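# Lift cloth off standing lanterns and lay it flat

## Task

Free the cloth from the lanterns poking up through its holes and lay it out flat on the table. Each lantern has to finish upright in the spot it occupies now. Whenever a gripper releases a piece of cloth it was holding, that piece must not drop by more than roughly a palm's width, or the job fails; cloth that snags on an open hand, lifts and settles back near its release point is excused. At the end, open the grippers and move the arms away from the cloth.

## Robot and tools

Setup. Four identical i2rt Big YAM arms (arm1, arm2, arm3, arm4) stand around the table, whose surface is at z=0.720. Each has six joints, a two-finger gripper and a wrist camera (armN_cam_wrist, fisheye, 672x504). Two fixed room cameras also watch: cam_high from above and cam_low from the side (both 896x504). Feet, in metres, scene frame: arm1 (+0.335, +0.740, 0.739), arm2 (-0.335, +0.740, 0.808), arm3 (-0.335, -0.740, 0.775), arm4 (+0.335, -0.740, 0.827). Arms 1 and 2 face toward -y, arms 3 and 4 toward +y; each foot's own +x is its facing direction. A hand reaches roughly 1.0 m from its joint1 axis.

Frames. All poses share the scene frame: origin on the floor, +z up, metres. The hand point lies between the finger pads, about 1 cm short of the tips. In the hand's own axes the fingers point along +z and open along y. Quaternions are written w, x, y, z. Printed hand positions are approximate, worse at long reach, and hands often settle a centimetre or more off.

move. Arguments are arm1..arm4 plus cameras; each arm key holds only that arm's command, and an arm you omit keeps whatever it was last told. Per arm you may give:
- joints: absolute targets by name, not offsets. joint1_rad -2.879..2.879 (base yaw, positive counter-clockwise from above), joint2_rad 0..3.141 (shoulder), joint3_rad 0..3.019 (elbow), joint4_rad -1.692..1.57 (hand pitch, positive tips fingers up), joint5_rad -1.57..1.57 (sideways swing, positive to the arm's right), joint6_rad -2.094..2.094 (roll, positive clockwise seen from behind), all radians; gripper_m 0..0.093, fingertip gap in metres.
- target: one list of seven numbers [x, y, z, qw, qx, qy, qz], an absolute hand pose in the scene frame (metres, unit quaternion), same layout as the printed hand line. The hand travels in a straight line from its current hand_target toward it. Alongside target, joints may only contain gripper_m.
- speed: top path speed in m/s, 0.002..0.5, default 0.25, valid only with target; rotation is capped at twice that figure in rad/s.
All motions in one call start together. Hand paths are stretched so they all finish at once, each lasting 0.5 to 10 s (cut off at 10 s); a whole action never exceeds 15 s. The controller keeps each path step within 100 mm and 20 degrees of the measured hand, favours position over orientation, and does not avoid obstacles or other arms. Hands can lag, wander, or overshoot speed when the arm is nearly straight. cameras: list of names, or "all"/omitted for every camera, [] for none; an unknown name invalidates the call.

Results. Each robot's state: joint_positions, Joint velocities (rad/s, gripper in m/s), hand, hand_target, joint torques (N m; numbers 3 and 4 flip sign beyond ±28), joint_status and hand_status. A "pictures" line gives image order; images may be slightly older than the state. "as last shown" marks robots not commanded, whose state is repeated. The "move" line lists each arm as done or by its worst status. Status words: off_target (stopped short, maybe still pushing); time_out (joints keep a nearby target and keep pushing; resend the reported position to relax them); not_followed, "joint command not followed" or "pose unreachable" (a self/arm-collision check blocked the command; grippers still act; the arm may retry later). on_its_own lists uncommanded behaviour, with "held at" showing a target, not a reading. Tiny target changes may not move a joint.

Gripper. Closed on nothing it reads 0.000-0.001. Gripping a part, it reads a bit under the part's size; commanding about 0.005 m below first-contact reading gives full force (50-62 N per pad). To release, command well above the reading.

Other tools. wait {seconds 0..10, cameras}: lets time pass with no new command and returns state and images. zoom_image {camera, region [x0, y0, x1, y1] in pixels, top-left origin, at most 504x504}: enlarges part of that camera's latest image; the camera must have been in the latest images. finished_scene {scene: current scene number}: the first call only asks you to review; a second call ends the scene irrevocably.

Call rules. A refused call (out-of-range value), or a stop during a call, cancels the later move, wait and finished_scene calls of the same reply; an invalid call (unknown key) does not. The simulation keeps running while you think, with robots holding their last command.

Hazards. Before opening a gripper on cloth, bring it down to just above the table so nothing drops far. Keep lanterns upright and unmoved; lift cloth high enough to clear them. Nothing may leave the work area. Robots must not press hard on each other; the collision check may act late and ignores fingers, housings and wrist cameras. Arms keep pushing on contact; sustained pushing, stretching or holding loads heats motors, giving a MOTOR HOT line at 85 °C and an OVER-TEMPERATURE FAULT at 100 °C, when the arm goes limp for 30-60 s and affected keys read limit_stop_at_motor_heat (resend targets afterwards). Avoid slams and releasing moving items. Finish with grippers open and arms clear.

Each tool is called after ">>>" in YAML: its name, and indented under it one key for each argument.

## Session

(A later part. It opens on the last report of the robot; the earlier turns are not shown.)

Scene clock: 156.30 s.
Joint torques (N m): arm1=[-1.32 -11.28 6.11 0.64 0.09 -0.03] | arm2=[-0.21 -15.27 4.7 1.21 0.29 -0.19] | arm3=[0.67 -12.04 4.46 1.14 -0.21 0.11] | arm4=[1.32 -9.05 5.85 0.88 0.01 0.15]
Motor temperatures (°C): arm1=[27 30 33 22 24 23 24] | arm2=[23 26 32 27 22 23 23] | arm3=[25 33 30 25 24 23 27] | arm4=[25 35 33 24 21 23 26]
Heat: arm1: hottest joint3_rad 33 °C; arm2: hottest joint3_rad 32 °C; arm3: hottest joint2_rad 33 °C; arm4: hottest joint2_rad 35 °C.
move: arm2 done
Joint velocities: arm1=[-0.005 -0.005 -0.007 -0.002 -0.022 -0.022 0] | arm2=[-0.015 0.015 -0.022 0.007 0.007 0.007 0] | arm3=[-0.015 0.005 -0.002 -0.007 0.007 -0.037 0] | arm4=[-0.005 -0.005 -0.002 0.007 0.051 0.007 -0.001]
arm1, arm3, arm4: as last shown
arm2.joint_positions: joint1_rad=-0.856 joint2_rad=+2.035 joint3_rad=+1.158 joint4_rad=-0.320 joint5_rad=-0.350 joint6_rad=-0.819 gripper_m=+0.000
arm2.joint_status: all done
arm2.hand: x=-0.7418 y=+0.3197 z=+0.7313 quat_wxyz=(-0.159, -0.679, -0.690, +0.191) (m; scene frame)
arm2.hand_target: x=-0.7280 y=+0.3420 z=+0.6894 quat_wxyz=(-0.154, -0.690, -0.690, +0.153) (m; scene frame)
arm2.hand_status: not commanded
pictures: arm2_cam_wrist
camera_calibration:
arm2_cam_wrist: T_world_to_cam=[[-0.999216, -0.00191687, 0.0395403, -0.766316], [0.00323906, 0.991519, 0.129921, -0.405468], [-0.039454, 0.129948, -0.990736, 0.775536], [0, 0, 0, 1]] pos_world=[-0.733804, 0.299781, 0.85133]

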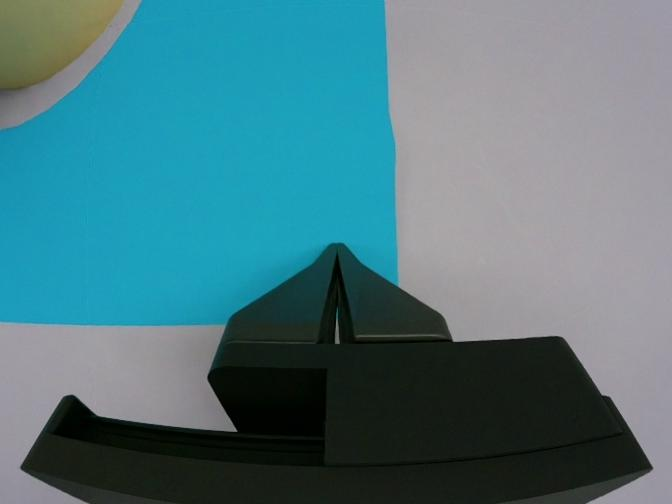

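>>> move:
  arm2: {"target": [-0.7480, 0.335, 0.770, 0.1531, 0.690, 0.690, -0.1531], "speed": 0.2, "joints": {"gripper_m": 0.062}}
  cameras: []

>>> move:
  arm2: {"target": [-0.7350, 0.352, 0.668, 0.1531, 0.690, 0.690, -0.1531], "speed": 0.15}
  cameras: ["arm2_cam_wrist"]

>>> move:
  arm2: {"joints": {"gripper_m": 0.0}}
  cameras: ["arm2_cam_wrist"]

Scene clock: 171.67 s.
Joint torques (N m): arm1=[-1.61 -11.22 6.24 0.55 0.12 -0.03] | arm2=[-0.32 -21.25 10.74 0.23 -0.24 -0.18] | arm3=[0.5 -12.22 4.48 1.17 -0.21 0.12] | arm4=[1.32 -9.05 5.85 0.87 0.01 0.15]
Motor temperatures (°C): arm1=[27 30 33 22 24 23 24] | arm2=[23 26 31 27 22 23 23] | arm3=[25 32 30 25 24 23 27] | arm4=[25 35 32 24 21 23 26]
Heat: arm1: hottest joint3_rad 33 °C; arm2: hottest joint3_rad 31 °C; arm3: hottest joint2_rad 32 °C; arm4: hottest joint2_rad 35 °C.
move: arm2 off_target
Joint velocities: arm1=[0.015 -0.015 -0.002 -0.002 -0.037 0.007 0] | arm2=[-0.005 0.015 -0.022 -0.002 -0.037 0.007 -0.001] | arm3=[-0.005 -0.005 0.012 0.002 -0.051 -0.022 0] | arm4=[-0.015 0.005 0.002 0.002 -0.081 0.037 -0.001]
arm1, arm3: as last shown
arm2.joint_positions: joint1_rad=-0.870 joint2_rad=+1.976 joint3_rad=+1.160 joint4_rad=-0.513 joint5_rad=-0.339 joint6_rad=-0.832 gripper_m=+0.062
arm2.joint_status: all done
arm2.hand: x=-0.7253 y=+0.3464 z=+0.7499 quat_wxyz=(-0.158, -0.696, -0.689, +0.129) (m; scene frame)
arm2.hand_target: x=-0.7474 y=+0.3355 z=+0.7705 quat_wxyz=(-0.153, -0.690, -0.690, +0.153) (m; scene frame)
arm2.hand_status: off_target (0.032 m and 2.9 deg from the pose sent, 0.042 m and 4.6 deg at the start)
arm4.joint_positions: joint1_rad=+0.843 joint2_rad=+2.110 joint3_rad=+1.246 joint4_rad=-0.331 joint5_rad=+0.317 joint6_rad=+0.762 gripper_m=+0.002
arm4.joint_status: not commanded
arm4.hand: x=-0.0693 y=-0.2793 z=+0.7414 quat_wxyz=(-0.156, +0.681, -0.691, -0.188) (m; scene frame)
arm4.hand_target: x=-0.0581 y=-0.3007 z=+0.7046 quat_wxyz=(-0.153, +0.690, -0.691, -0.153) (m; scene frame)
arm4.hand_status: not commanded
pictures: none
No camera images: "cameras" was empty.

Scene clock: 172.90 s.
Joint torques (N m): arm1=[-1.73 -11.58 6.19 0.59 0.13 -0.02] | arm2=[-0.15 -12.57 4.23 1.74 0.63 -0.25] | arm3=[0.56 -12.1 4.51 1.17 -0.21 0.12] | arm4=[1.32 -9.05 5.85 0.88 0.01 0.15]
Motor temperatures (°C): arm1=[27 30 33 22 24 23 24] | arm2=[23 26 31 27 22 23 23] | arm3=[25 32 30 25 24 23 27] | arm4=[25 35 32 24 21 23 26]
Heat: arm1: hottest joint3_rad 33 °C; arm2: hottest joint3_rad 31 °C; arm3: hottest joint2_rad 32 °C; arm4: hottest joint2_rad 35 °C.
move: arm2 off_target
Joint velocities: arm1=[0.005 -0.015 -0.002 -0.002 0.081 -0.051 0.001] | arm2=[-0.005 0.005 -0.002 -0.012 -0.007 -0.081 0.001] | arm3=[-0.005 -0.005 -0.002 -0.002 -0.022 0.037 0] | arm4=[-0.005 -0.005 0.002 0.002 -0.007 0.11 0.001]
arm1, arm3, arm4: as last shown
arm2.joint_positions: joint1_rad=-0.879 joint2_rad=+2.034 joint3_rad=+1.147 joint4_rad=-0.300 joint5_rad=-0.367 joint6_rad=-0.837 gripper_m=+0.062
arm2.joint_status: not commanded
arm2.hand: x=-0.7484 y=+0.3281 z=+0.7311 quat_wxyz=(-0.163, -0.678, -0.689, +0.199) (m; scene frame)
arm2.hand_target: x=-0.7300 y=+0.3552 z=+0.6739 quat_wxyz=(-0.154, -0.690, -0.691, +0.153) (m; scene frame)
arm2.hand_status: off_target (0.069 m and 5.6 deg from the pose sent, 0.083 m and 2.9 deg at the start)
pictures: arm2_cam_wrist
camera_calibration:
arm2_cam_wrist: T_world_to_cam=[[-0.998929, -0.000415888, 0.0462615, -0.778051], [0.00479523, 0.993643, 0.112477, -0.400452], [-0.0460142, 0.112578, -0.992577, 0.776098], [0, 0, 0, 1]] pos_world=[-0.739586, 0.310211, 0.851372]

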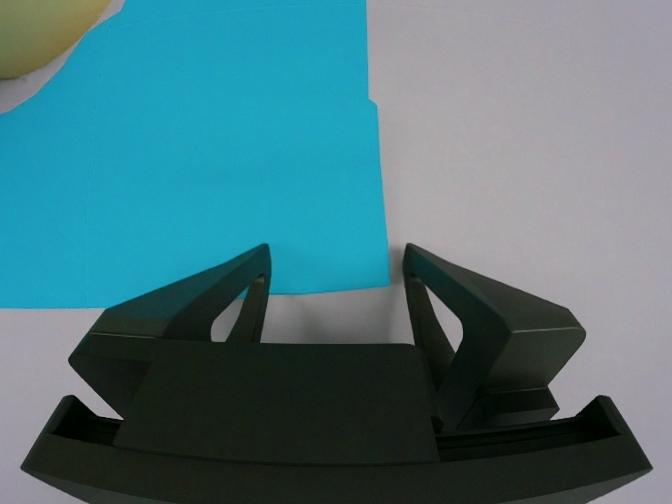

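Scene clock: 173.57 s.
Joint torques (N m): arm1=[-1.26 -11.05 6.15 0.51 0.13 -0.07] | arm2=[-0.21 -12.81 4.3 1.18 0.66 -0.18] | arm3=[0.44 -12.1 4.51 1.18 -0.21 0.11] | arm4=[1.32 -9.05 5.83 0.88 0.02 0.15]
Motor temperatures (°C): arm1=[27 30 33 22 24 23 24] | arm2=[23 26 31 27 22 23 23] | arm3=[25 32 29 25 24 23 27] | arm4=[25 35 32 24 21 23 26]
Heat: arm1: hottest joint3_rad 33 °C; arm2: hottest joint3_rad 31 °C; arm3: hottest joint2_rad 32 °C; arm4: hottest joint2_rad 35 °C.
move: arm2 done
Joint velocities: arm1=[-0.005 -0.015 0.002 0.002 0.037 -0.066 0.001] | arm2=[0.005 -0.005 -0.007 0.012 0.007 -0.022 0.001] | arm3=[0.005 0.005 0.007 -0.007 0.037 0.007 0] | arm4=[-0.015 0.005 0.007 -0.002 -0.11 -0.022 0]
arm1.joint_positions: joint1_rad=-0.930 joint2_rad=+1.937 joint3_rad=+1.236 joint4_rad=-0.540 joint5_rad=-0.344 joint6_rad=-0.868 gripper_m=+0.001
arm1.joint_status: not commanded
arm1.hand: x=-0.0968 y=+0.3353 z=+0.7368 quat_wxyz=(-0.153, -0.682, -0.690, +0.185) (m; scene frame)
arm1.hand_target: x=-0.0860 y=+0.3491 z=+0.7043 quat_wxyz=(-0.153, -0.690, -0.690, +0.153) (m; scene frame)
arm1.hand_status: not commanded
arm2.joint_positions: joint1_rad=-0.879 joint2_rad=+2.038 joint3_rad=+1.146 joint4_rad=-0.286 joint5_rad=-0.368 joint6_rad=-0.842 gripper_m=+0.002
arm2.joint_status: all done
arm2.hand: x=-0.7498 y=+0.3268 z=+0.7300 quat_wxyz=(-0.162, -0.675, -0.691, +0.204) (m; scene frame)
arm2.hand_target: x=-0.7302 y=+0.3552 z=+0.6740 quat_wxyz=(-0.154, -0.690, -0.691, +0.153) (m; scene frame)
arm2.hand_status: not commanded
arm3, arm4: as last shown
pictures: arm2_cam_wrist
camera_calibration:
arm2_cam_wrist: T_world_to_cam=[[-0.998448, -0.00435896, 0.055523, -0.784487], [0.00156292, 0.994347, 0.106169, -0.397114], [-0.0556719, 0.106091, -0.992797, 0.770125], [0, 0, 0, 1]] pos_world=[-0.739774, 0.309746, 0.850296]

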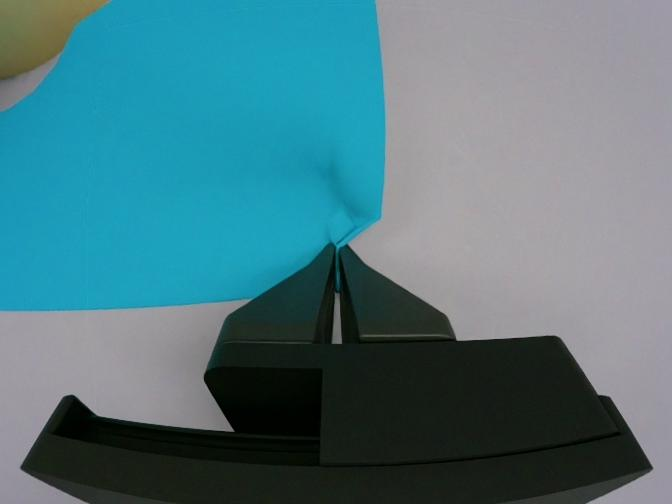

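>>> zoom_image:
  camera: "arm2_cam_wrist"
  region: [220, 150, 472, 350]

Scaled by 2.000 from the camera's 672x504 image, which has a finer 960x720 frame.

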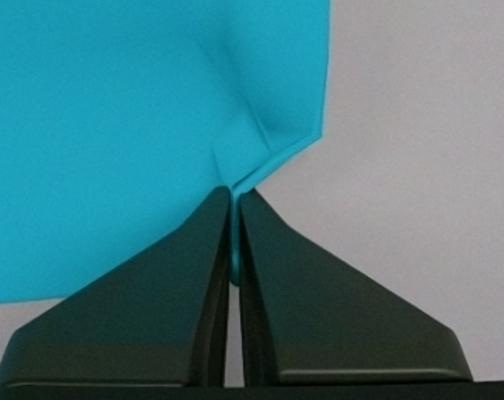

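>>> move:
  arm1: {"target": [-0.0960, 0.3380, 0.80, 0.1531, 0.690, 0.690, -0.1531], "speed": 0.15}
  arm2: {"target": [-0.7560, 0.3270, 0.80, 0.1531, 0.690, 0.690, -0.1531], "speed": 0.15}
  arm3: {"target": [-0.7060, -0.3290, 0.80, 0.1531, -0.690, 0.690, 0.1531], "speed": 0.15}
  arm4: {"target": [-0.0690, -0.2840, 0.80, 0.1531, -0.690, 0.690, 0.1531], "speed": 0.15}
  cameras: ["all"]

Scene clock: 185.27 s.
Joint torques (N m): arm1=[-0.62 -15.21 11.34 -0.32 -0.01 0.06] | arm2=[-0.15 -20.6 11.32 0.4 0.12 -0.09] | arm3=[0.85 -16.67 8.84 -0.03 0.01 0.05] | arm4=[0.56 -11.99 10.37 0.17 0.05 0.06]
Motor temperatures (°C): arm1=[27 30 33 22 24 23 24] | arm2=[23 26 31 27 23 23 23] | arm3=[25 32 29 25 24 23 27] | arm4=[25 35 32 23 21 23 26]
Heat: arm1: hottest joint3_rad 33 °C; arm2: hottest joint3_rad 31 °C; arm3: hottest joint2_rad 32 °C; arm4: hottest joint2_rad 35 °C.
move: arm1 off_target; arm2 off_target; arm3 off_target; arm4 done
Joint velocities: arm1=[-0.005 -0.005 0.012 -0.007 -0.037 0.022 0] | arm2=[0.005 -0.005 -0.012 0.002 -0.095 -0.022 0] | arm3=[0.005 -0.005 -0.007 0.017 -0.022 0.007 0] | arm4=[-0.005 -0.005 0.002 0.002 0.022 -0.081 0]
arm1.joint_positions: joint1_rad=-0.928 joint2_rad=+1.873 joint3_rad=+1.304 joint4_rad=-0.759 joint5_rad=-0.341 joint6_rad=-0.868 gripper_m=+0.001
arm1.joint_status: not commanded
arm1.hand: x=-0.0874 y=+0.3420 z=+0.7838 quat_wxyz=(-0.158, -0.691, -0.690, +0.143) (m; scene frame)
arm1.hand_target: x=-0.0962 y=+0.3379 z=+0.8001 quat_wxyz=(-0.154, -0.691, -0.690, +0.153) (m; scene frame)
arm1.hand_status: off_target (0.019 m and 1.3 deg from the pose sent, 0.063 m and 3.7 deg at the start)
arm2.joint_positions: joint1_rad=-0.871 joint2_rad=+1.943 joint3_rad=+1.214 joint4_rad=-0.598 joint5_rad=-0.349 joint6_rad=-0.842 gripper_m=+0.002
arm2.joint_status: not commanded
arm2.hand: x=-0.7347 y=+0.3370 z=+0.7812 quat_wxyz=(-0.161, -0.691, -0.692, +0.131) (m; scene frame)
arm2.hand_target: x=-0.7557 y=+0.3274 z=+0.7999 quat_wxyz=(-0.153, -0.690, -0.690, +0.153) (m; scene frame)
arm2.hand_status: off_target (0.030 m and 2.7 deg from the pose sent, 0.070 m and 6.2 deg at the start)
arm3.joint_positions: joint1_rad=+0.780 joint2_rad=+1.827 joint3_rad=+1.113 joint4_rad=-0.601 joint5_rad=+0.315 joint6_rad=+0.779 gripper_m=+0.003
arm3.joint_status: not commanded
arm3.hand: x=-0.6866 y=-0.3369 z=+0.7755 quat_wxyz=(-0.160, +0.692, -0.692, -0.128) (m; scene frame)
arm3.hand_target: x=-0.7061 y=-0.3292 z=+0.7994 quat_wxyz=(-0.153, +0.690, -0.690, -0.153) (m; scene frame)
arm3.hand_status: off_target (0.032 m and 3.0 deg from the pose sent, 0.070 m and 2.3 deg at the start)
arm4.joint_positions: joint1_rad=+0.843 joint2_rad=+2.007 joint3_rad=+1.283 joint4_rad=-0.540 joint5_rad=+0.314 joint6_rad=+0.762 gripper_m=+0.002
arm4.joint_status: not commanded
arm4.hand: x=-0.0627 y=-0.2859 z=+0.7973 quat_wxyz=(-0.156, +0.689, -0.691, -0.154) (m; scene frame)
arm4.hand_target: x=-0.0686 y=-0.2843 z=+0.8005 quat_wxyz=(-0.154, +0.690, -0.690, -0.153) (m; scene frame)
arm4.hand_status: done (0.007 m and 0.4 deg from the pose sent, 0.059 m and 4.2 deg at the start)
pictures: arm1_cam_wrist, arm2_cam_wrist, arm3_cam_wrist, arm4_cam_wrist, cam_high, cam_low
camera_calibration:
arm1_cam_wrist: T_world_to_cam=[[-0.999522, -0.00856104, -0.0296999, -0.0594259], [-0.0132444, 0.986821, 0.161274, -0.456897], [0.0279278, 0.161591, -0.986463, 0.850703], [0, 0, 0, 1]] pos_world=[-0.0892071, 0.312901, 0.911108]
arm2_cam_wrist: T_world_to_cam=[[-0.998769, -0.00715257, -0.0490826, -0.689764], [-0.0174244, 0.977075, 0.212179, -0.503664], [0.0464398, 0.212774, -0.975997, 0.846718], [0, 0, 0, 1]] pos_world=[-0.737012, 0.307025, 0.899406]
arm3_cam_wrist: T_world_to_cam=[[0.999139, -0.00508859, 0.0411801, 0.653019], [-0.0135538, -0.978036, 0.207995, -0.493599], [0.0392173, -0.208374, -0.977263, 0.839598], [0, 0, 0, 1]] pos_world=[-0.692073, -0.304484, 0.896283]
arm4_cam_wrist: T_world_to_cam=[[0.999986, 0.00168083, 0.00492505, 0.0583934], [0.000719755, -0.981978, 0.188992, -0.427753], [0.00515395, -0.188986, -0.981966, 0.849865], [0, 0, 0, 1]] pos_world=[-0.0624649, -0.25953, 0.915093]

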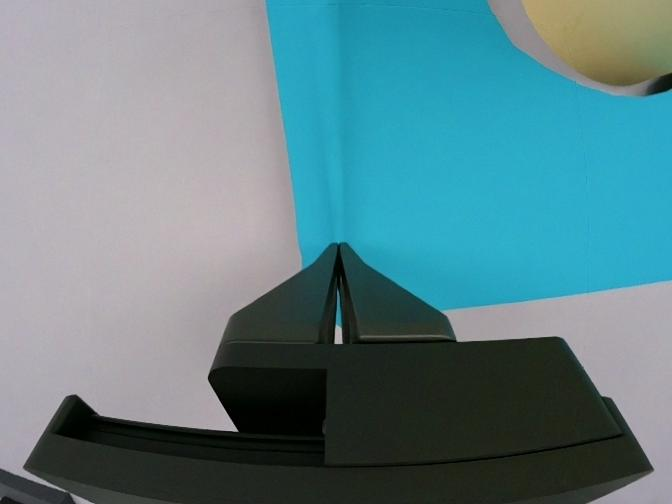

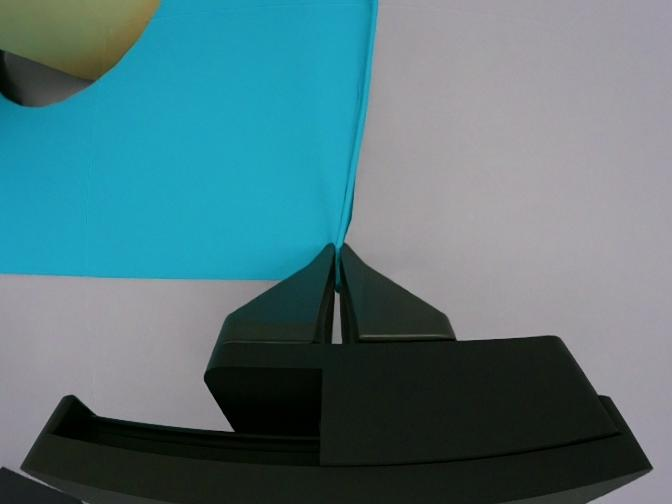

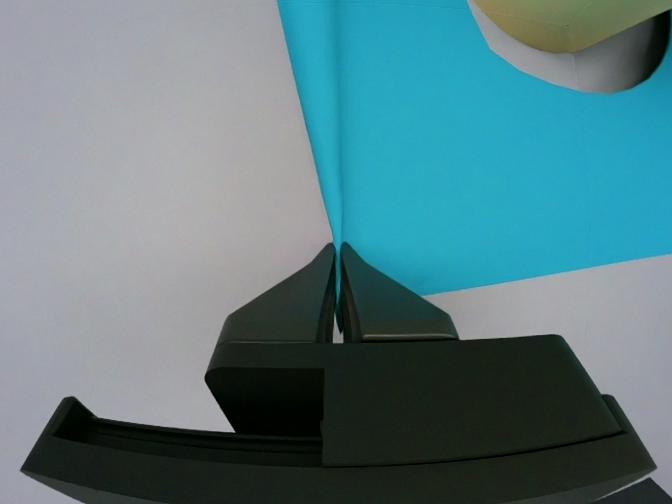

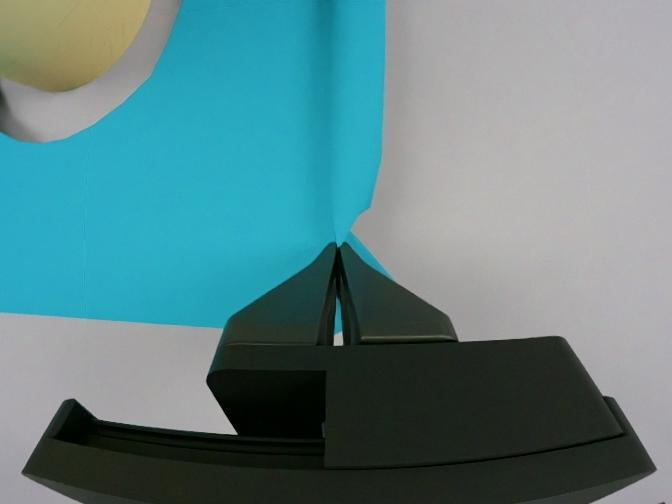

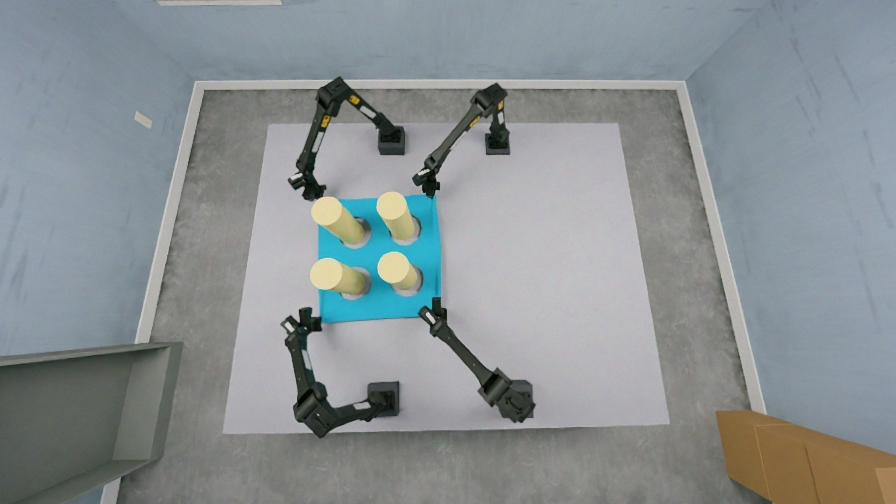

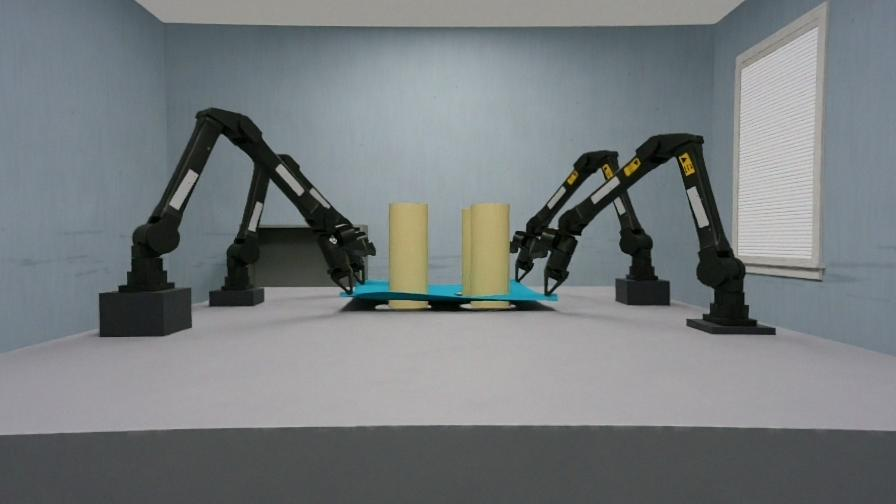

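>>> zoom_image:
  camera: "cam_high"
  region: [290, 180, 470, 340]

>>> zoom_image:
  camera: "cam_low"
  region: [320, 190, 580, 330]

Scaled by 2.800.

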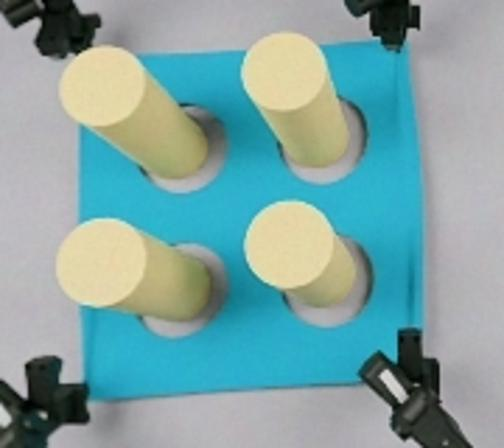

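Scaled by 1.938.

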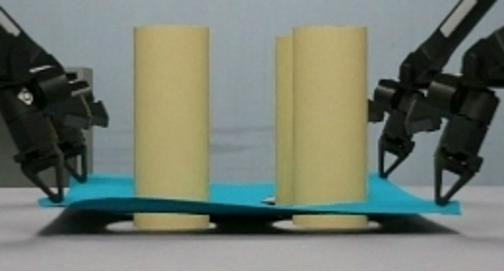

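>>> zoom_image:
  camera: "arm2_cam_wrist"
  region: [0, 0, 200, 150]

>>> zoom_image:
  camera: "arm1_cam_wrist"
  region: [472, 0, 672, 150]

>>> zoom_image:
  camera: "arm3_cam_wrist"
  region: [472, 0, 672, 150]

>>> zoom_image:
  camera: "arm4_cam_wrist"
  region: [0, 0, 200, 150]

Scaled by 2.520 from the camera's 672x504 image, which has a finer 960x720 frame.

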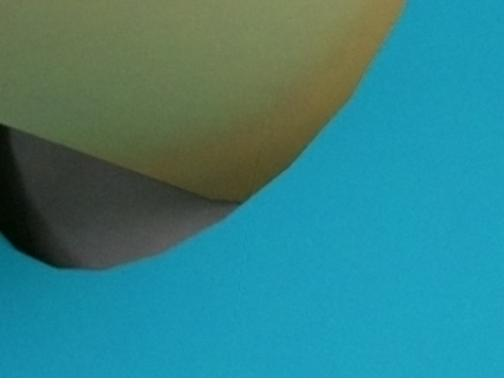

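Scaled by 2.520 from the camera's 672x504 image, which has a finer 960x720 frame.

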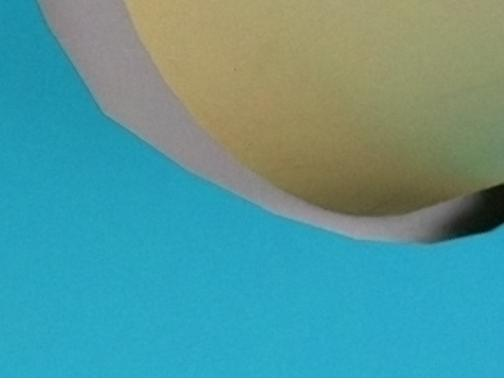

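Scaled by 2.520 from the camera's 672x504 image, which has a finer 960x720 frame.

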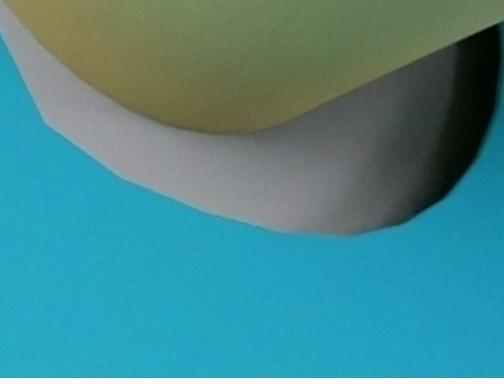

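Scaled by 2.520 from the camera's 672x504 image, which has a finer 960x720 frame.

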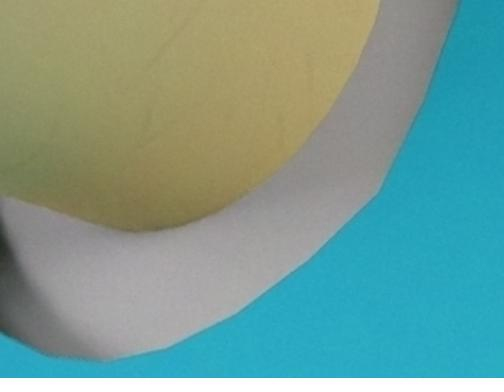

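>>> zoom_image:
  camera: "cam_high"
  region: [370, 185, 450, 245]

>>> zoom_image:
  camera: "cam_high"
  region: [370, 245, 450, 305]

>>> zoom_image:
  camera: "cam_high"
  region: [305, 190, 385, 250]

>>> zoom_image:
  camera: "cam_high"
  region: [305, 250, 385, 310]

Scaled by 6.300.

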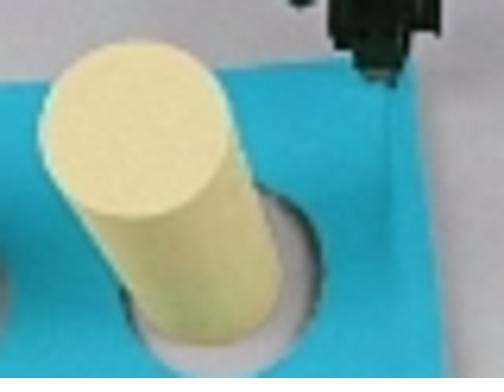

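Scaled by 6.300.

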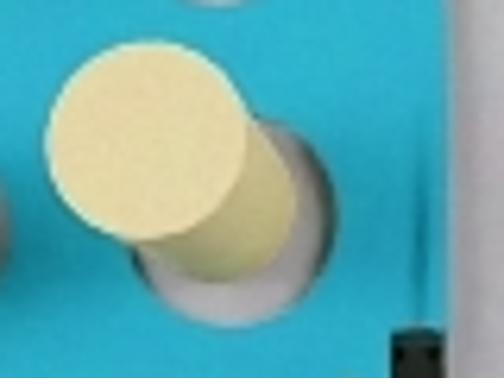

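Scaled by 6.300.

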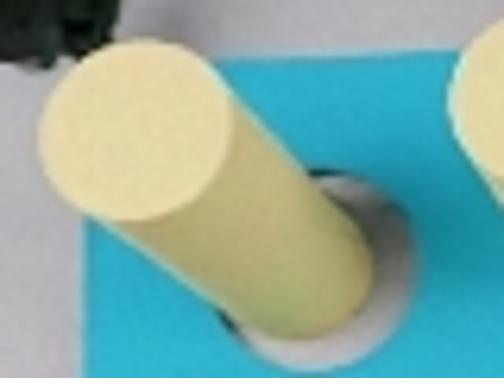

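Scaled by 6.300.

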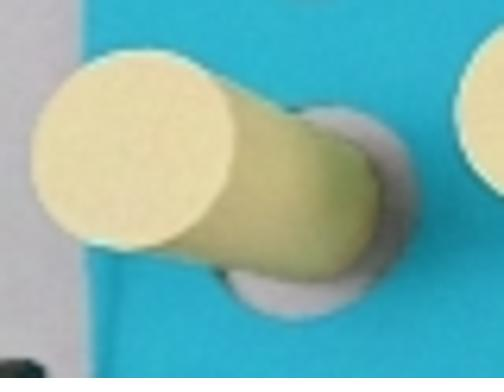

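>>> move:
  arm1: {"target": [-0.1120, 0.3470, 0.803, 0.1531, 0.690, 0.690, -0.1531], "speed": 0.1}
  arm2: {"target": [-0.7720, 0.3360, 0.803, 0.1531, 0.690, 0.690, -0.1531], "speed": 0.1}
  arm3: {"target": [-0.7220, -0.3200, 0.803, 0.1531, -0.690, 0.690, 0.1531], "speed": 0.1}
  arm4: {"target": [-0.0850, -0.2755, 0.800, 0.1531, -0.690, 0.690, 0.1531], "speed": 0.1}
  cameras: ["arm1_cam_wrist", "arm2_cam_wrist", "arm3_cam_wrist", "arm4_cam_wrist", "cam_high", "cam_low"]

Scene clock: 301.47 s.
Joint torques (N m): arm1=[-1.49 -14.33 12.07 -0.29 -0.26 -0.07] | arm2=[-0.79 -20.25 12.04 0.44 -0.2 -0.19] | arm3=[1.44 -14.33 9.51 0.03 0.1 0.14] | arm4=[1.38 -11.34 11.23 0.18 0.12 0.14]
Motor temperatures (°C): arm1=[27 31 38 22 24 22 25] | arm2=[23 27 36 26 22 23 24] | arm3=[25 33 33 25 24 23 29] | arm4=[25 35 36 23 21 23 28]
Heat: arm1: hottest joint3_rad 38 °C; arm2: hottest joint3_rad 36 °C; arm3: hottest joint2_rad 33 °C; arm4: hottest joint3_rad 36 °C.
move: arm1 off_target; arm2 off_target; arm3 off_target; arm4 off_target
Joint velocities: arm1=[-0.005 -0.005 -0.017 -0.002 -0.007 -0.007 0.001] | arm2=[0.005 0.015 -0.002 0.002 -0.022 -0.037 0.001] | arm3=[-0.005 -0.015 0.002 -0.007 -0.007 0.007 -0.001] | arm4=[-0.005 0.015 0.017 -0.007 -0.022 0.051 0]
arm1.joint_positions: joint1_rad=-0.954 joint2_rad=+1.873 joint3_rad=+1.326 joint4_rad=-0.786 joint5_rad=-0.341 joint6_rad=-0.889 gripper_m=+0.001
arm1.joint_status: not commanded
arm1.hand: x=-0.1000 y=+0.3517 z=+0.7903 quat_wxyz=(-0.155, -0.694, -0.688, +0.144) (m; scene frame)
arm1.hand_target: x=-0.1119 y=+0.3471 z=+0.8032 quat_wxyz=(-0.153, -0.690, -0.690, +0.154) (m; scene frame)
arm1.hand_status: off_target (0.018 m and 1.2 deg from the pose sent, 0.032 m and 1.3 deg at the start)
arm2.joint_positions: joint1_rad=-0.895 joint2_rad=+1.943 joint3_rad=+1.231 joint4_rad=-0.626 joint5_rad=-0.349 joint6_rad=-0.863 gripper_m=+0.002
arm2.joint_status: not commanded
arm2.hand: x=-0.7454 y=+0.3459 z=+0.7854 quat_wxyz=(-0.159, -0.694, -0.690, +0.129) (m; scene frame)
arm2.hand_target: x=-0.7711 y=+0.3373 z=+0.8035 quat_wxyz=(-0.153, -0.690, -0.690, +0.153) (m; scene frame)
arm2.hand_status: off_target (0.033 m and 2.9 deg from the pose sent, 0.043 m and 2.7 deg at the start)
arm3.joint_positions: joint1_rad=+0.780 joint2_rad=+1.827 joint3_rad=+1.166 joint4_rad=-0.633 joint5_rad=+0.315 joint6_rad=+0.779 gripper_m=+0.003
arm3.joint_status: not commanded
arm3.hand: x=-0.6997 y=-0.3249 z=+0.7926 quat_wxyz=(-0.159, +0.690, -0.692, -0.139) (m; scene frame)
arm3.hand_target: x=-0.7219 y=-0.3207 z=+0.8031 quat_wxyz=(-0.153, +0.691, -0.690, -0.153) (m; scene frame)
arm3.hand_status: off_target (0.025 m and 1.8 deg from the pose sent, 0.048 m and 3.0 deg at the start)
arm4.joint_positions: joint1_rad=+0.843 joint2_rad=+2.027 joint3_rad=+1.338 joint4_rad=-0.570 joint5_rad=+0.314 joint6_rad=+0.762 gripper_m=+0.002
arm4.joint_status: not commanded
arm4.hand: x=-0.0746 y=-0.2746 z=+0.8037 quat_wxyz=(-0.156, +0.688, -0.691, -0.157) (m; scene frame)
arm4.hand_target: x=-0.0848 y=-0.2758 z=+0.8003 quat_wxyz=(-0.153, +0.690, -0.690, -0.154) (m; scene frame)
arm4.hand_status: off_target (0.011 m and 0.6 deg from the pose sent, 0.025 m and 0.4 deg at the start)
pictures: arm1_cam_wrist, arm2_cam_wrist, arm3_cam_wrist, arm4_cam_wrist, cam_high, cam_low
camera_calibration:
arm1_cam_wrist: T_world_to_cam=[[-0.999646, -0.00129026, -0.0265591, -0.0767931], [-0.00564782, 0.986334, 0.16466, -0.469402], [0.0259837, 0.164751, -0.985993, 0.854221], [0, 0, 0, 1]] pos_world=[-0.101613, 0.322155, 0.917507]
arm2_cam_wrist: T_world_to_cam=[[-0.998726, -0.00144228, -0.0504352, -0.701133], [-0.0124179, 0.975871, 0.217994, -0.513834], [0.0489038, 0.218343, -0.974646, 0.848194], [0, 0, 0, 1]] pos_world=[-0.748101, 0.315227, 0.90334]
arm3_cam_wrist: T_world_to_cam=[[0.99966, -0.00533716, 0.0255238, 0.678203], [-0.0101875, -0.980973, 0.193875, -0.472952], [0.0240034, -0.194069, -0.980694, 0.856057], [0, 0, 0, 1]] pos_world=[-0.703339, -0.2942, 0.913913]
arm4_cam_wrist: T_world_to_cam=[[0.999998, 0.00168929, 0.000518882, 0.0737062], [0.00156427, -0.982766, 0.184845, -0.414718], [0.000822197, -0.184844, -0.982768, 0.85981], [0, 0, 0, 1]] pos_world=[-0.0737643, -0.248765, 0.921613]

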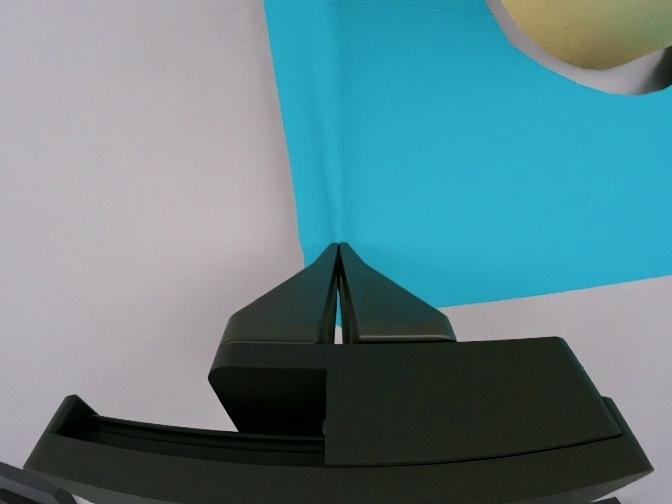

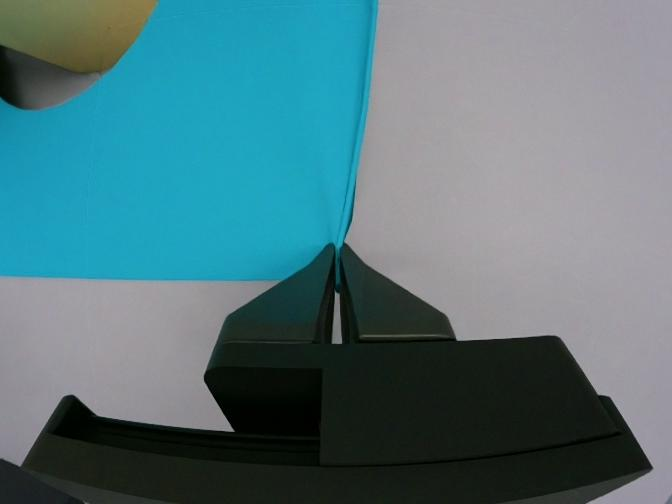

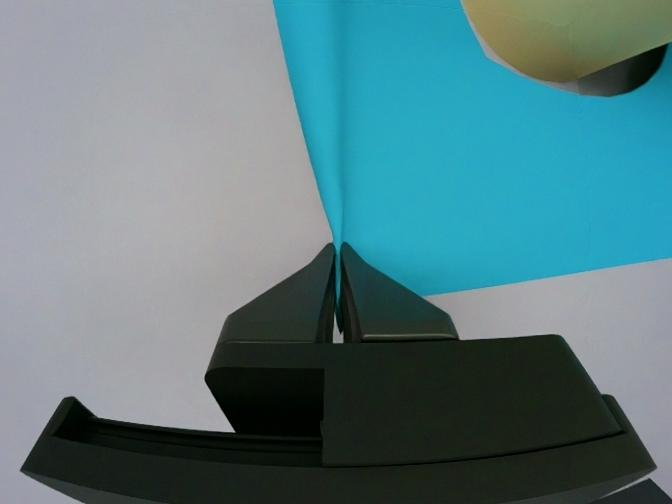

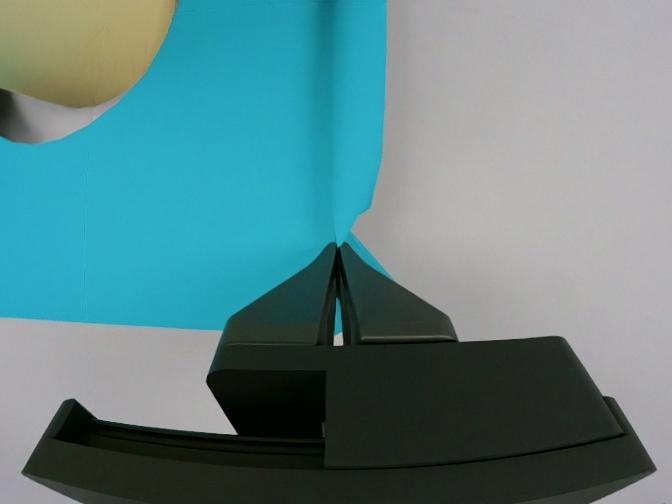

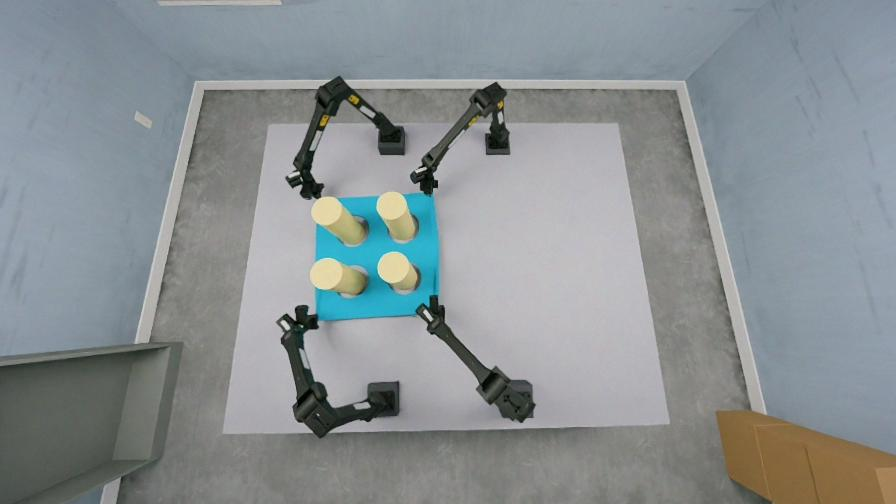

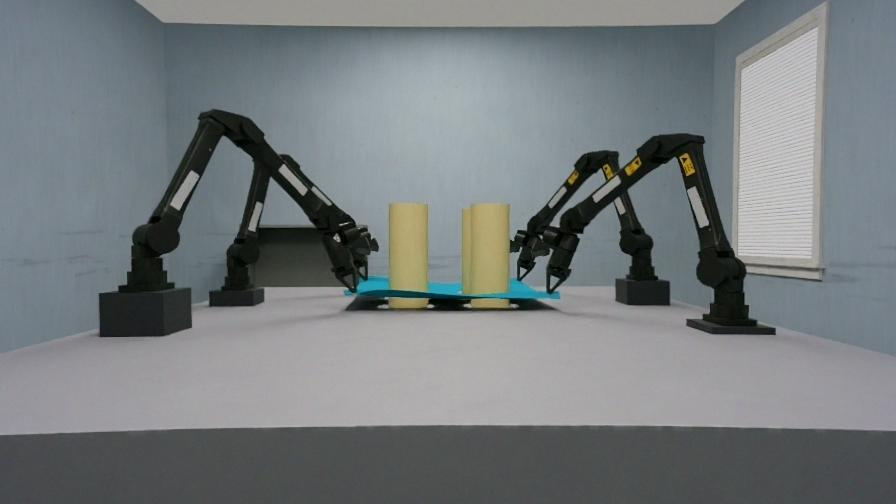

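>>> zoom_image:
  camera: "cam_high"
  region: [370, 185, 450, 245]

>>> zoom_image:
  camera: "cam_high"
  region: [370, 245, 450, 305]

>>> zoom_image:
  camera: "cam_high"
  region: [305, 190, 385, 250]

>>> zoom_image:
  camera: "cam_high"
  region: [305, 250, 385, 310]

Scaled by 6.300.

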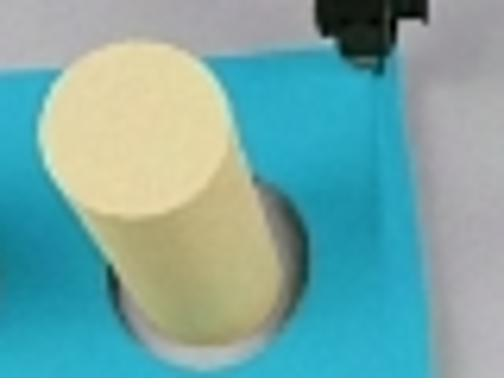

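Scaled by 6.300.

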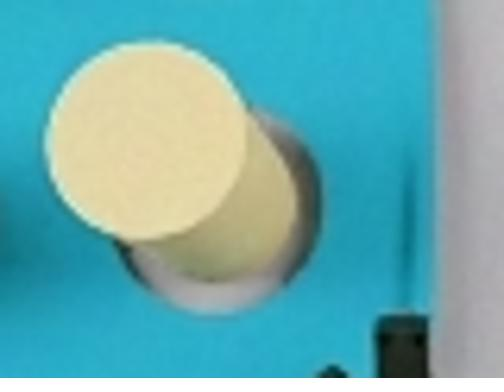

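Scaled by 6.300.

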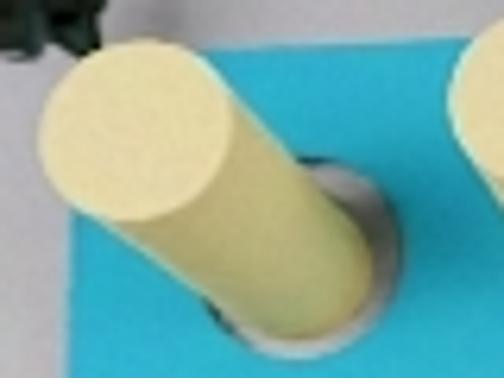

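Scaled by 6.300.

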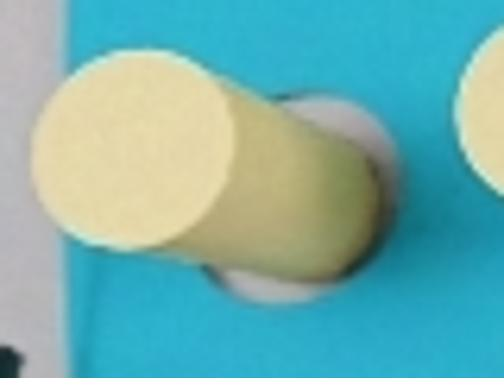

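>>> zoom_image:
  camera: "arm3_cam_wrist"
  region: [472, 0, 672, 150]

>>> zoom_image:
  camera: "arm4_cam_wrist"
  region: [0, 0, 200, 150]

>>> zoom_image:
  camera: "arm1_cam_wrist"
  region: [472, 0, 672, 150]

>>> zoom_image:
  camera: "arm2_cam_wrist"
  region: [0, 0, 200, 150]

Scaled by 2.520 from the camera's 672x504 image, which has a finer 960x720 frame.

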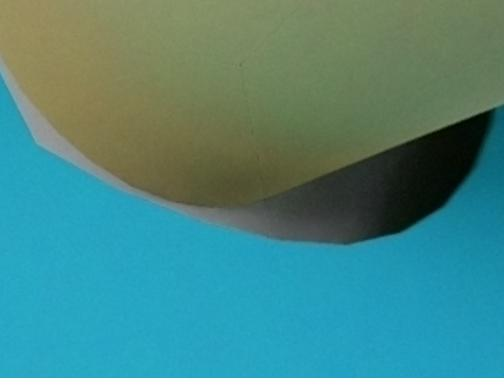

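Scaled by 2.520 from the camera's 672x504 image, which has a finer 960x720 frame.

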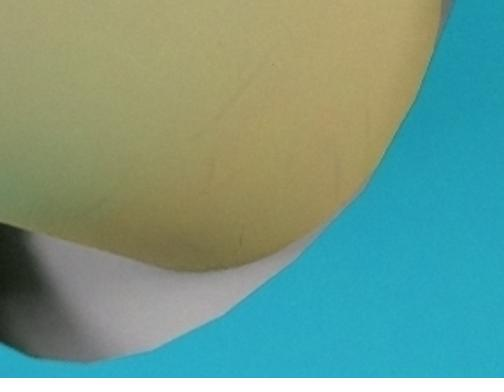

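Scaled by 2.520 from the camera's 672x504 image, which has a finer 960x720 frame.

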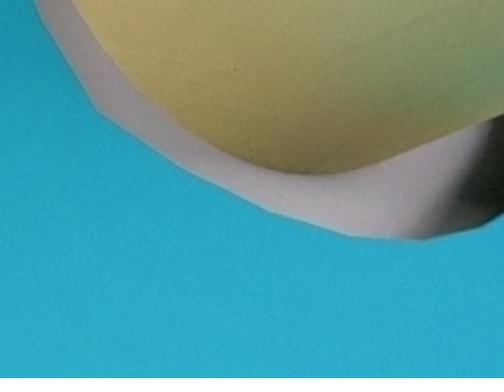

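Scaled by 2.520 from the camera's 672x504 image, which has a finer 960x720 frame.

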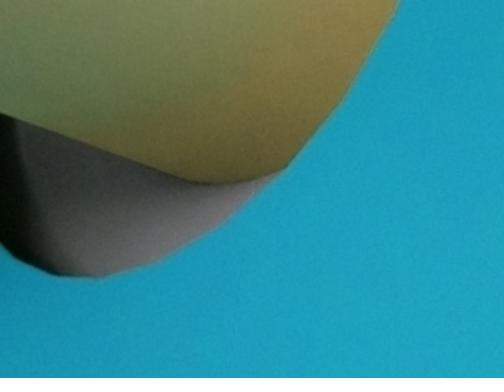

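>>> zoom_image:
  camera: "cam_low"
  region: [330, 260, 580, 330]

>>> zoom_image:
  camera: "cam_low"
  region: [340, 255, 460, 325]

>>> zoom_image:
  camera: "cam_low"
  region: [450, 255, 570, 325]

Scaled by 2.016.

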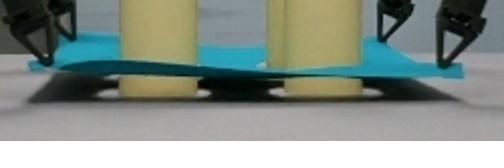

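Scaled by 4.200.

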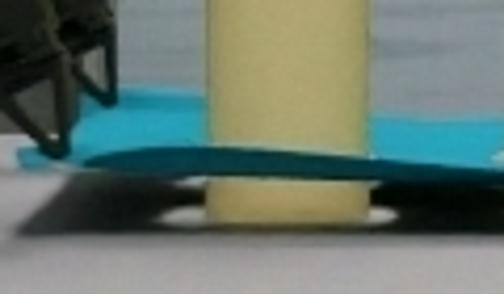

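Scaled by 4.200.

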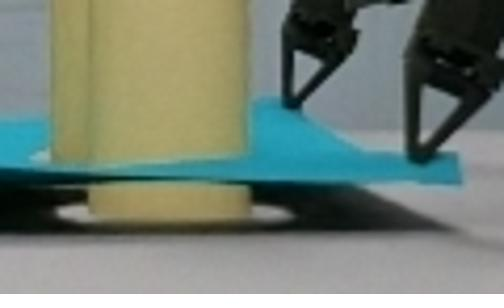

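>>> move:
  arm1: {"target": [-0.1140, 0.3470, 1.0, 0.2008, 0.678, 0.678, -0.2008], "speed": 0.2}
  arm2: {"target": [-0.7800, 0.3370, 1.0, 0.2008, 0.678, 0.678, -0.2008], "speed": 0.2}
  arm3: {"target": [-0.7310, -0.3210, 1.0, 0.2008, -0.678, 0.678, 0.2008], "speed": 0.2}
  arm4: {"target": [-0.0865, -0.2760, 1.0, 0.2008, -0.678, 0.678, 0.2008], "speed": 0.2}
  cameras: ["cam_high", "cam_low"]

Scene clock: 406.67 s.
Joint torques (N m): arm1=[-1.44 -15.15 14.22 -0.21 -0.53 0.01] | arm2=[-1.38 -19.72 14.45 0.54 -0.32 -0.19] | arm3=[1.32 -16.09 11.4 0.25 0.27 0.15] | arm4=[1.2 -10.87 13.49 0.34 0.53 0.05]
Motor temperatures (°C): arm1=[27 31 39 21 24 22 26] | arm2=[23 27 37 26 22 23 25] | arm3=[25 33 41 24 24 23 30] | arm4=[25 35 38 23 21 23 29]
Heat: arm1: hottest joint3_rad 39 °C; arm2: hottest joint3_rad 37 °C; arm3: hottest joint3_rad 41 °C; arm4: hottest joint3_rad 38 °C.
move: arm1 off_target; arm2 off_target; arm3 off_target; arm4 off_target
Joint velocities: arm1=[-0.005 -0.005 0.002 -0.017 -0.007 0.037 0] | arm2=[-0.005 0.005 0.007 -0.027 -0.11 0.007 0.001] | arm3=[0.005 -0.015 -0.002 -0.002 -0.066 0.037 0] | arm4=[-0.015 -0.015 -0.007 -0.002 0.007 -0.007 0]
arm1.joint_positions: joint1_rad=-0.985 joint2_rad=+1.717 joint3_rad=+1.581 joint4_rad=-1.142 joint5_rad=-0.453 joint6_rad=-0.890 gripper_m=+0.001
arm1.joint_status: not commanded
arm1.hand: x=-0.1069 y=+0.3485 z=+0.9713 quat_wxyz=(-0.202, -0.684, -0.677, +0.179) (m; scene frame)
arm1.hand_target: x=-0.1143 y=+0.3469 z=+1.0004 quat_wxyz=(-0.200, -0.678, -0.679, +0.202) (m; scene frame)
arm1.hand_status: off_target (0.030 m and 2.6 deg from the pose sent, 0.210 m and 8.7 deg at the start)
arm2.joint_positions: joint1_rad=-0.930 joint2_rad=+1.719 joint3_rad=+1.419 joint4_rad=-0.973 joint5_rad=-0.468 joint6_rad=-0.868 gripper_m=+0.002
arm2.joint_status: not commanded
arm2.hand: x=-0.7565 y=+0.3386 z=+0.9701 quat_wxyz=(-0.210, -0.682, -0.680, +0.169) (m; scene frame)
arm2.hand_target: x=-0.7806 y=+0.3374 z=+0.9999 quat_wxyz=(-0.201, -0.678, -0.678, +0.201) (m; scene frame)
arm2.hand_status: off_target (0.038 m and 3.9 deg from the pose sent, 0.218 m and 9.8 deg at the start)
arm3.joint_positions: joint1_rad=+0.818 joint2_rad=+1.640 joint3_rad=+1.384 joint4_rad=-0.988 joint5_rad=+0.423 joint6_rad=+0.779 gripper_m=+0.003
arm3.joint_status: not commanded
arm3.hand: x=-0.7125 y=-0.3213 z=+0.9640 quat_wxyz=(-0.207, +0.685, -0.679, -0.166) (m; scene frame)
arm3.hand_target: x=-0.7316 y=-0.3201 z=+0.9987 quat_wxyz=(-0.200, +0.679, -0.677, -0.201) (m; scene frame)
arm3.hand_status: off_target (0.041 m and 4.2 deg from the pose sent, 0.210 m and 8.8 deg at the start)
arm4.joint_positions: joint1_rad=+0.873 joint2_rad=+1.770 joint3_rad=+1.465 joint4_rad=-0.873 joint5_rad=+0.411 joint6_rad=+0.762 gripper_m=+0.002
arm4.joint_status: not commanded
arm4.hand: x=-0.0766 y=-0.2780 z=+0.9913 quat_wxyz=(-0.198, +0.676, -0.681, -0.197) (m; scene frame)
arm4.hand_target: x=-0.0854 y=-0.2774 z=+1.0008 quat_wxyz=(-0.200, +0.678, -0.678, -0.201) (m; scene frame)
arm4.hand_status: off_target (0.013 m and 0.6 deg from the pose sent, 0.197 m and 7.4 deg at the start)
pictures: cam_high, cam_low

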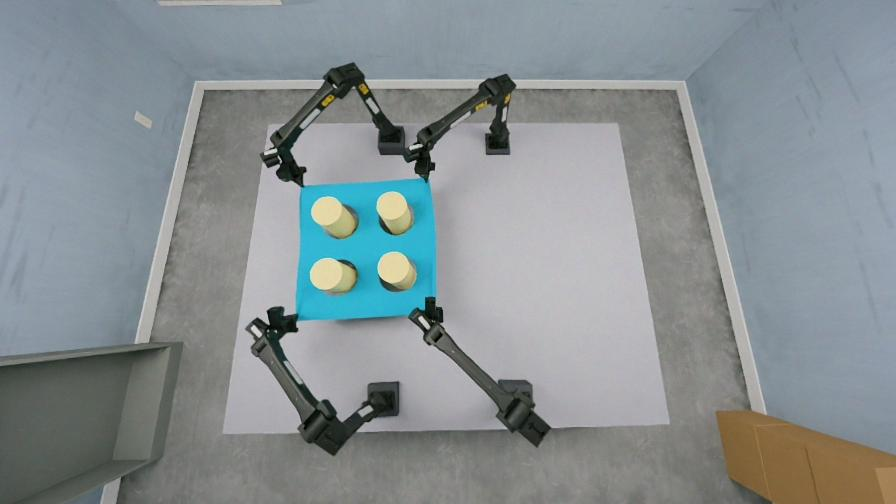

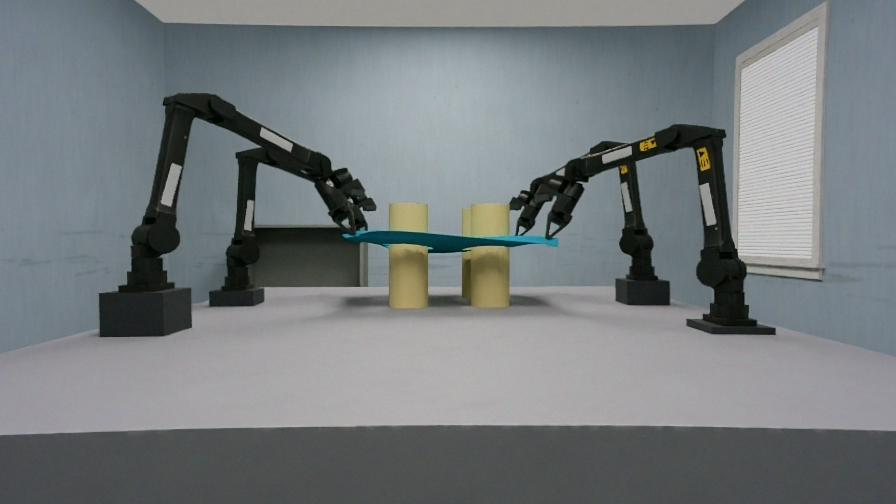

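>>> zoom_image:
  camera: "cam_high"
  region: [285, 165, 455, 335]

>>> zoom_image:
  camera: "cam_low"
  region: [330, 195, 570, 315]

Scaled by 2.965.

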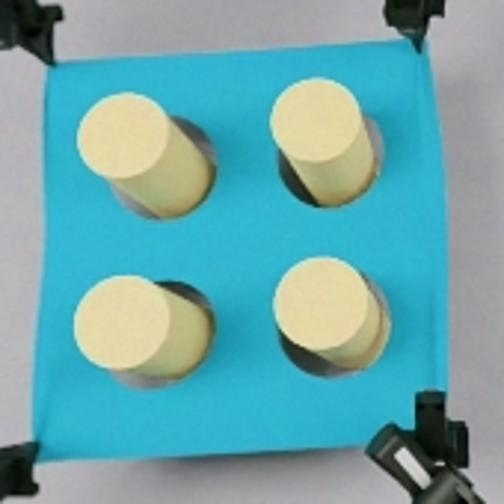

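Scaled by 2.100.

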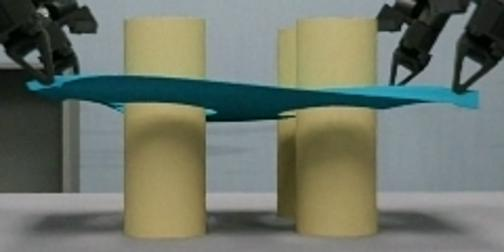

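>>> zoom_image:
  camera: "cam_low"
  region: [335, 215, 455, 265]

>>> zoom_image:
  camera: "cam_low"
  region: [445, 215, 565, 265]

Scaled by 4.200.

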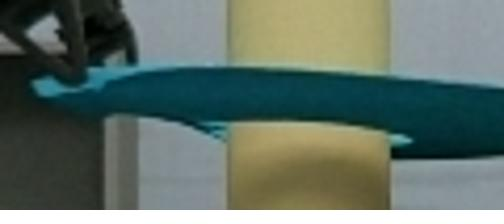

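Scaled by 4.200.

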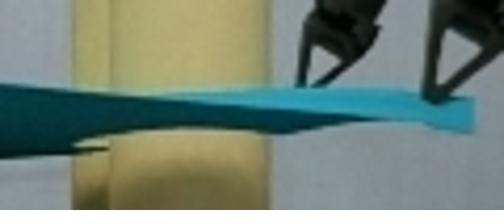

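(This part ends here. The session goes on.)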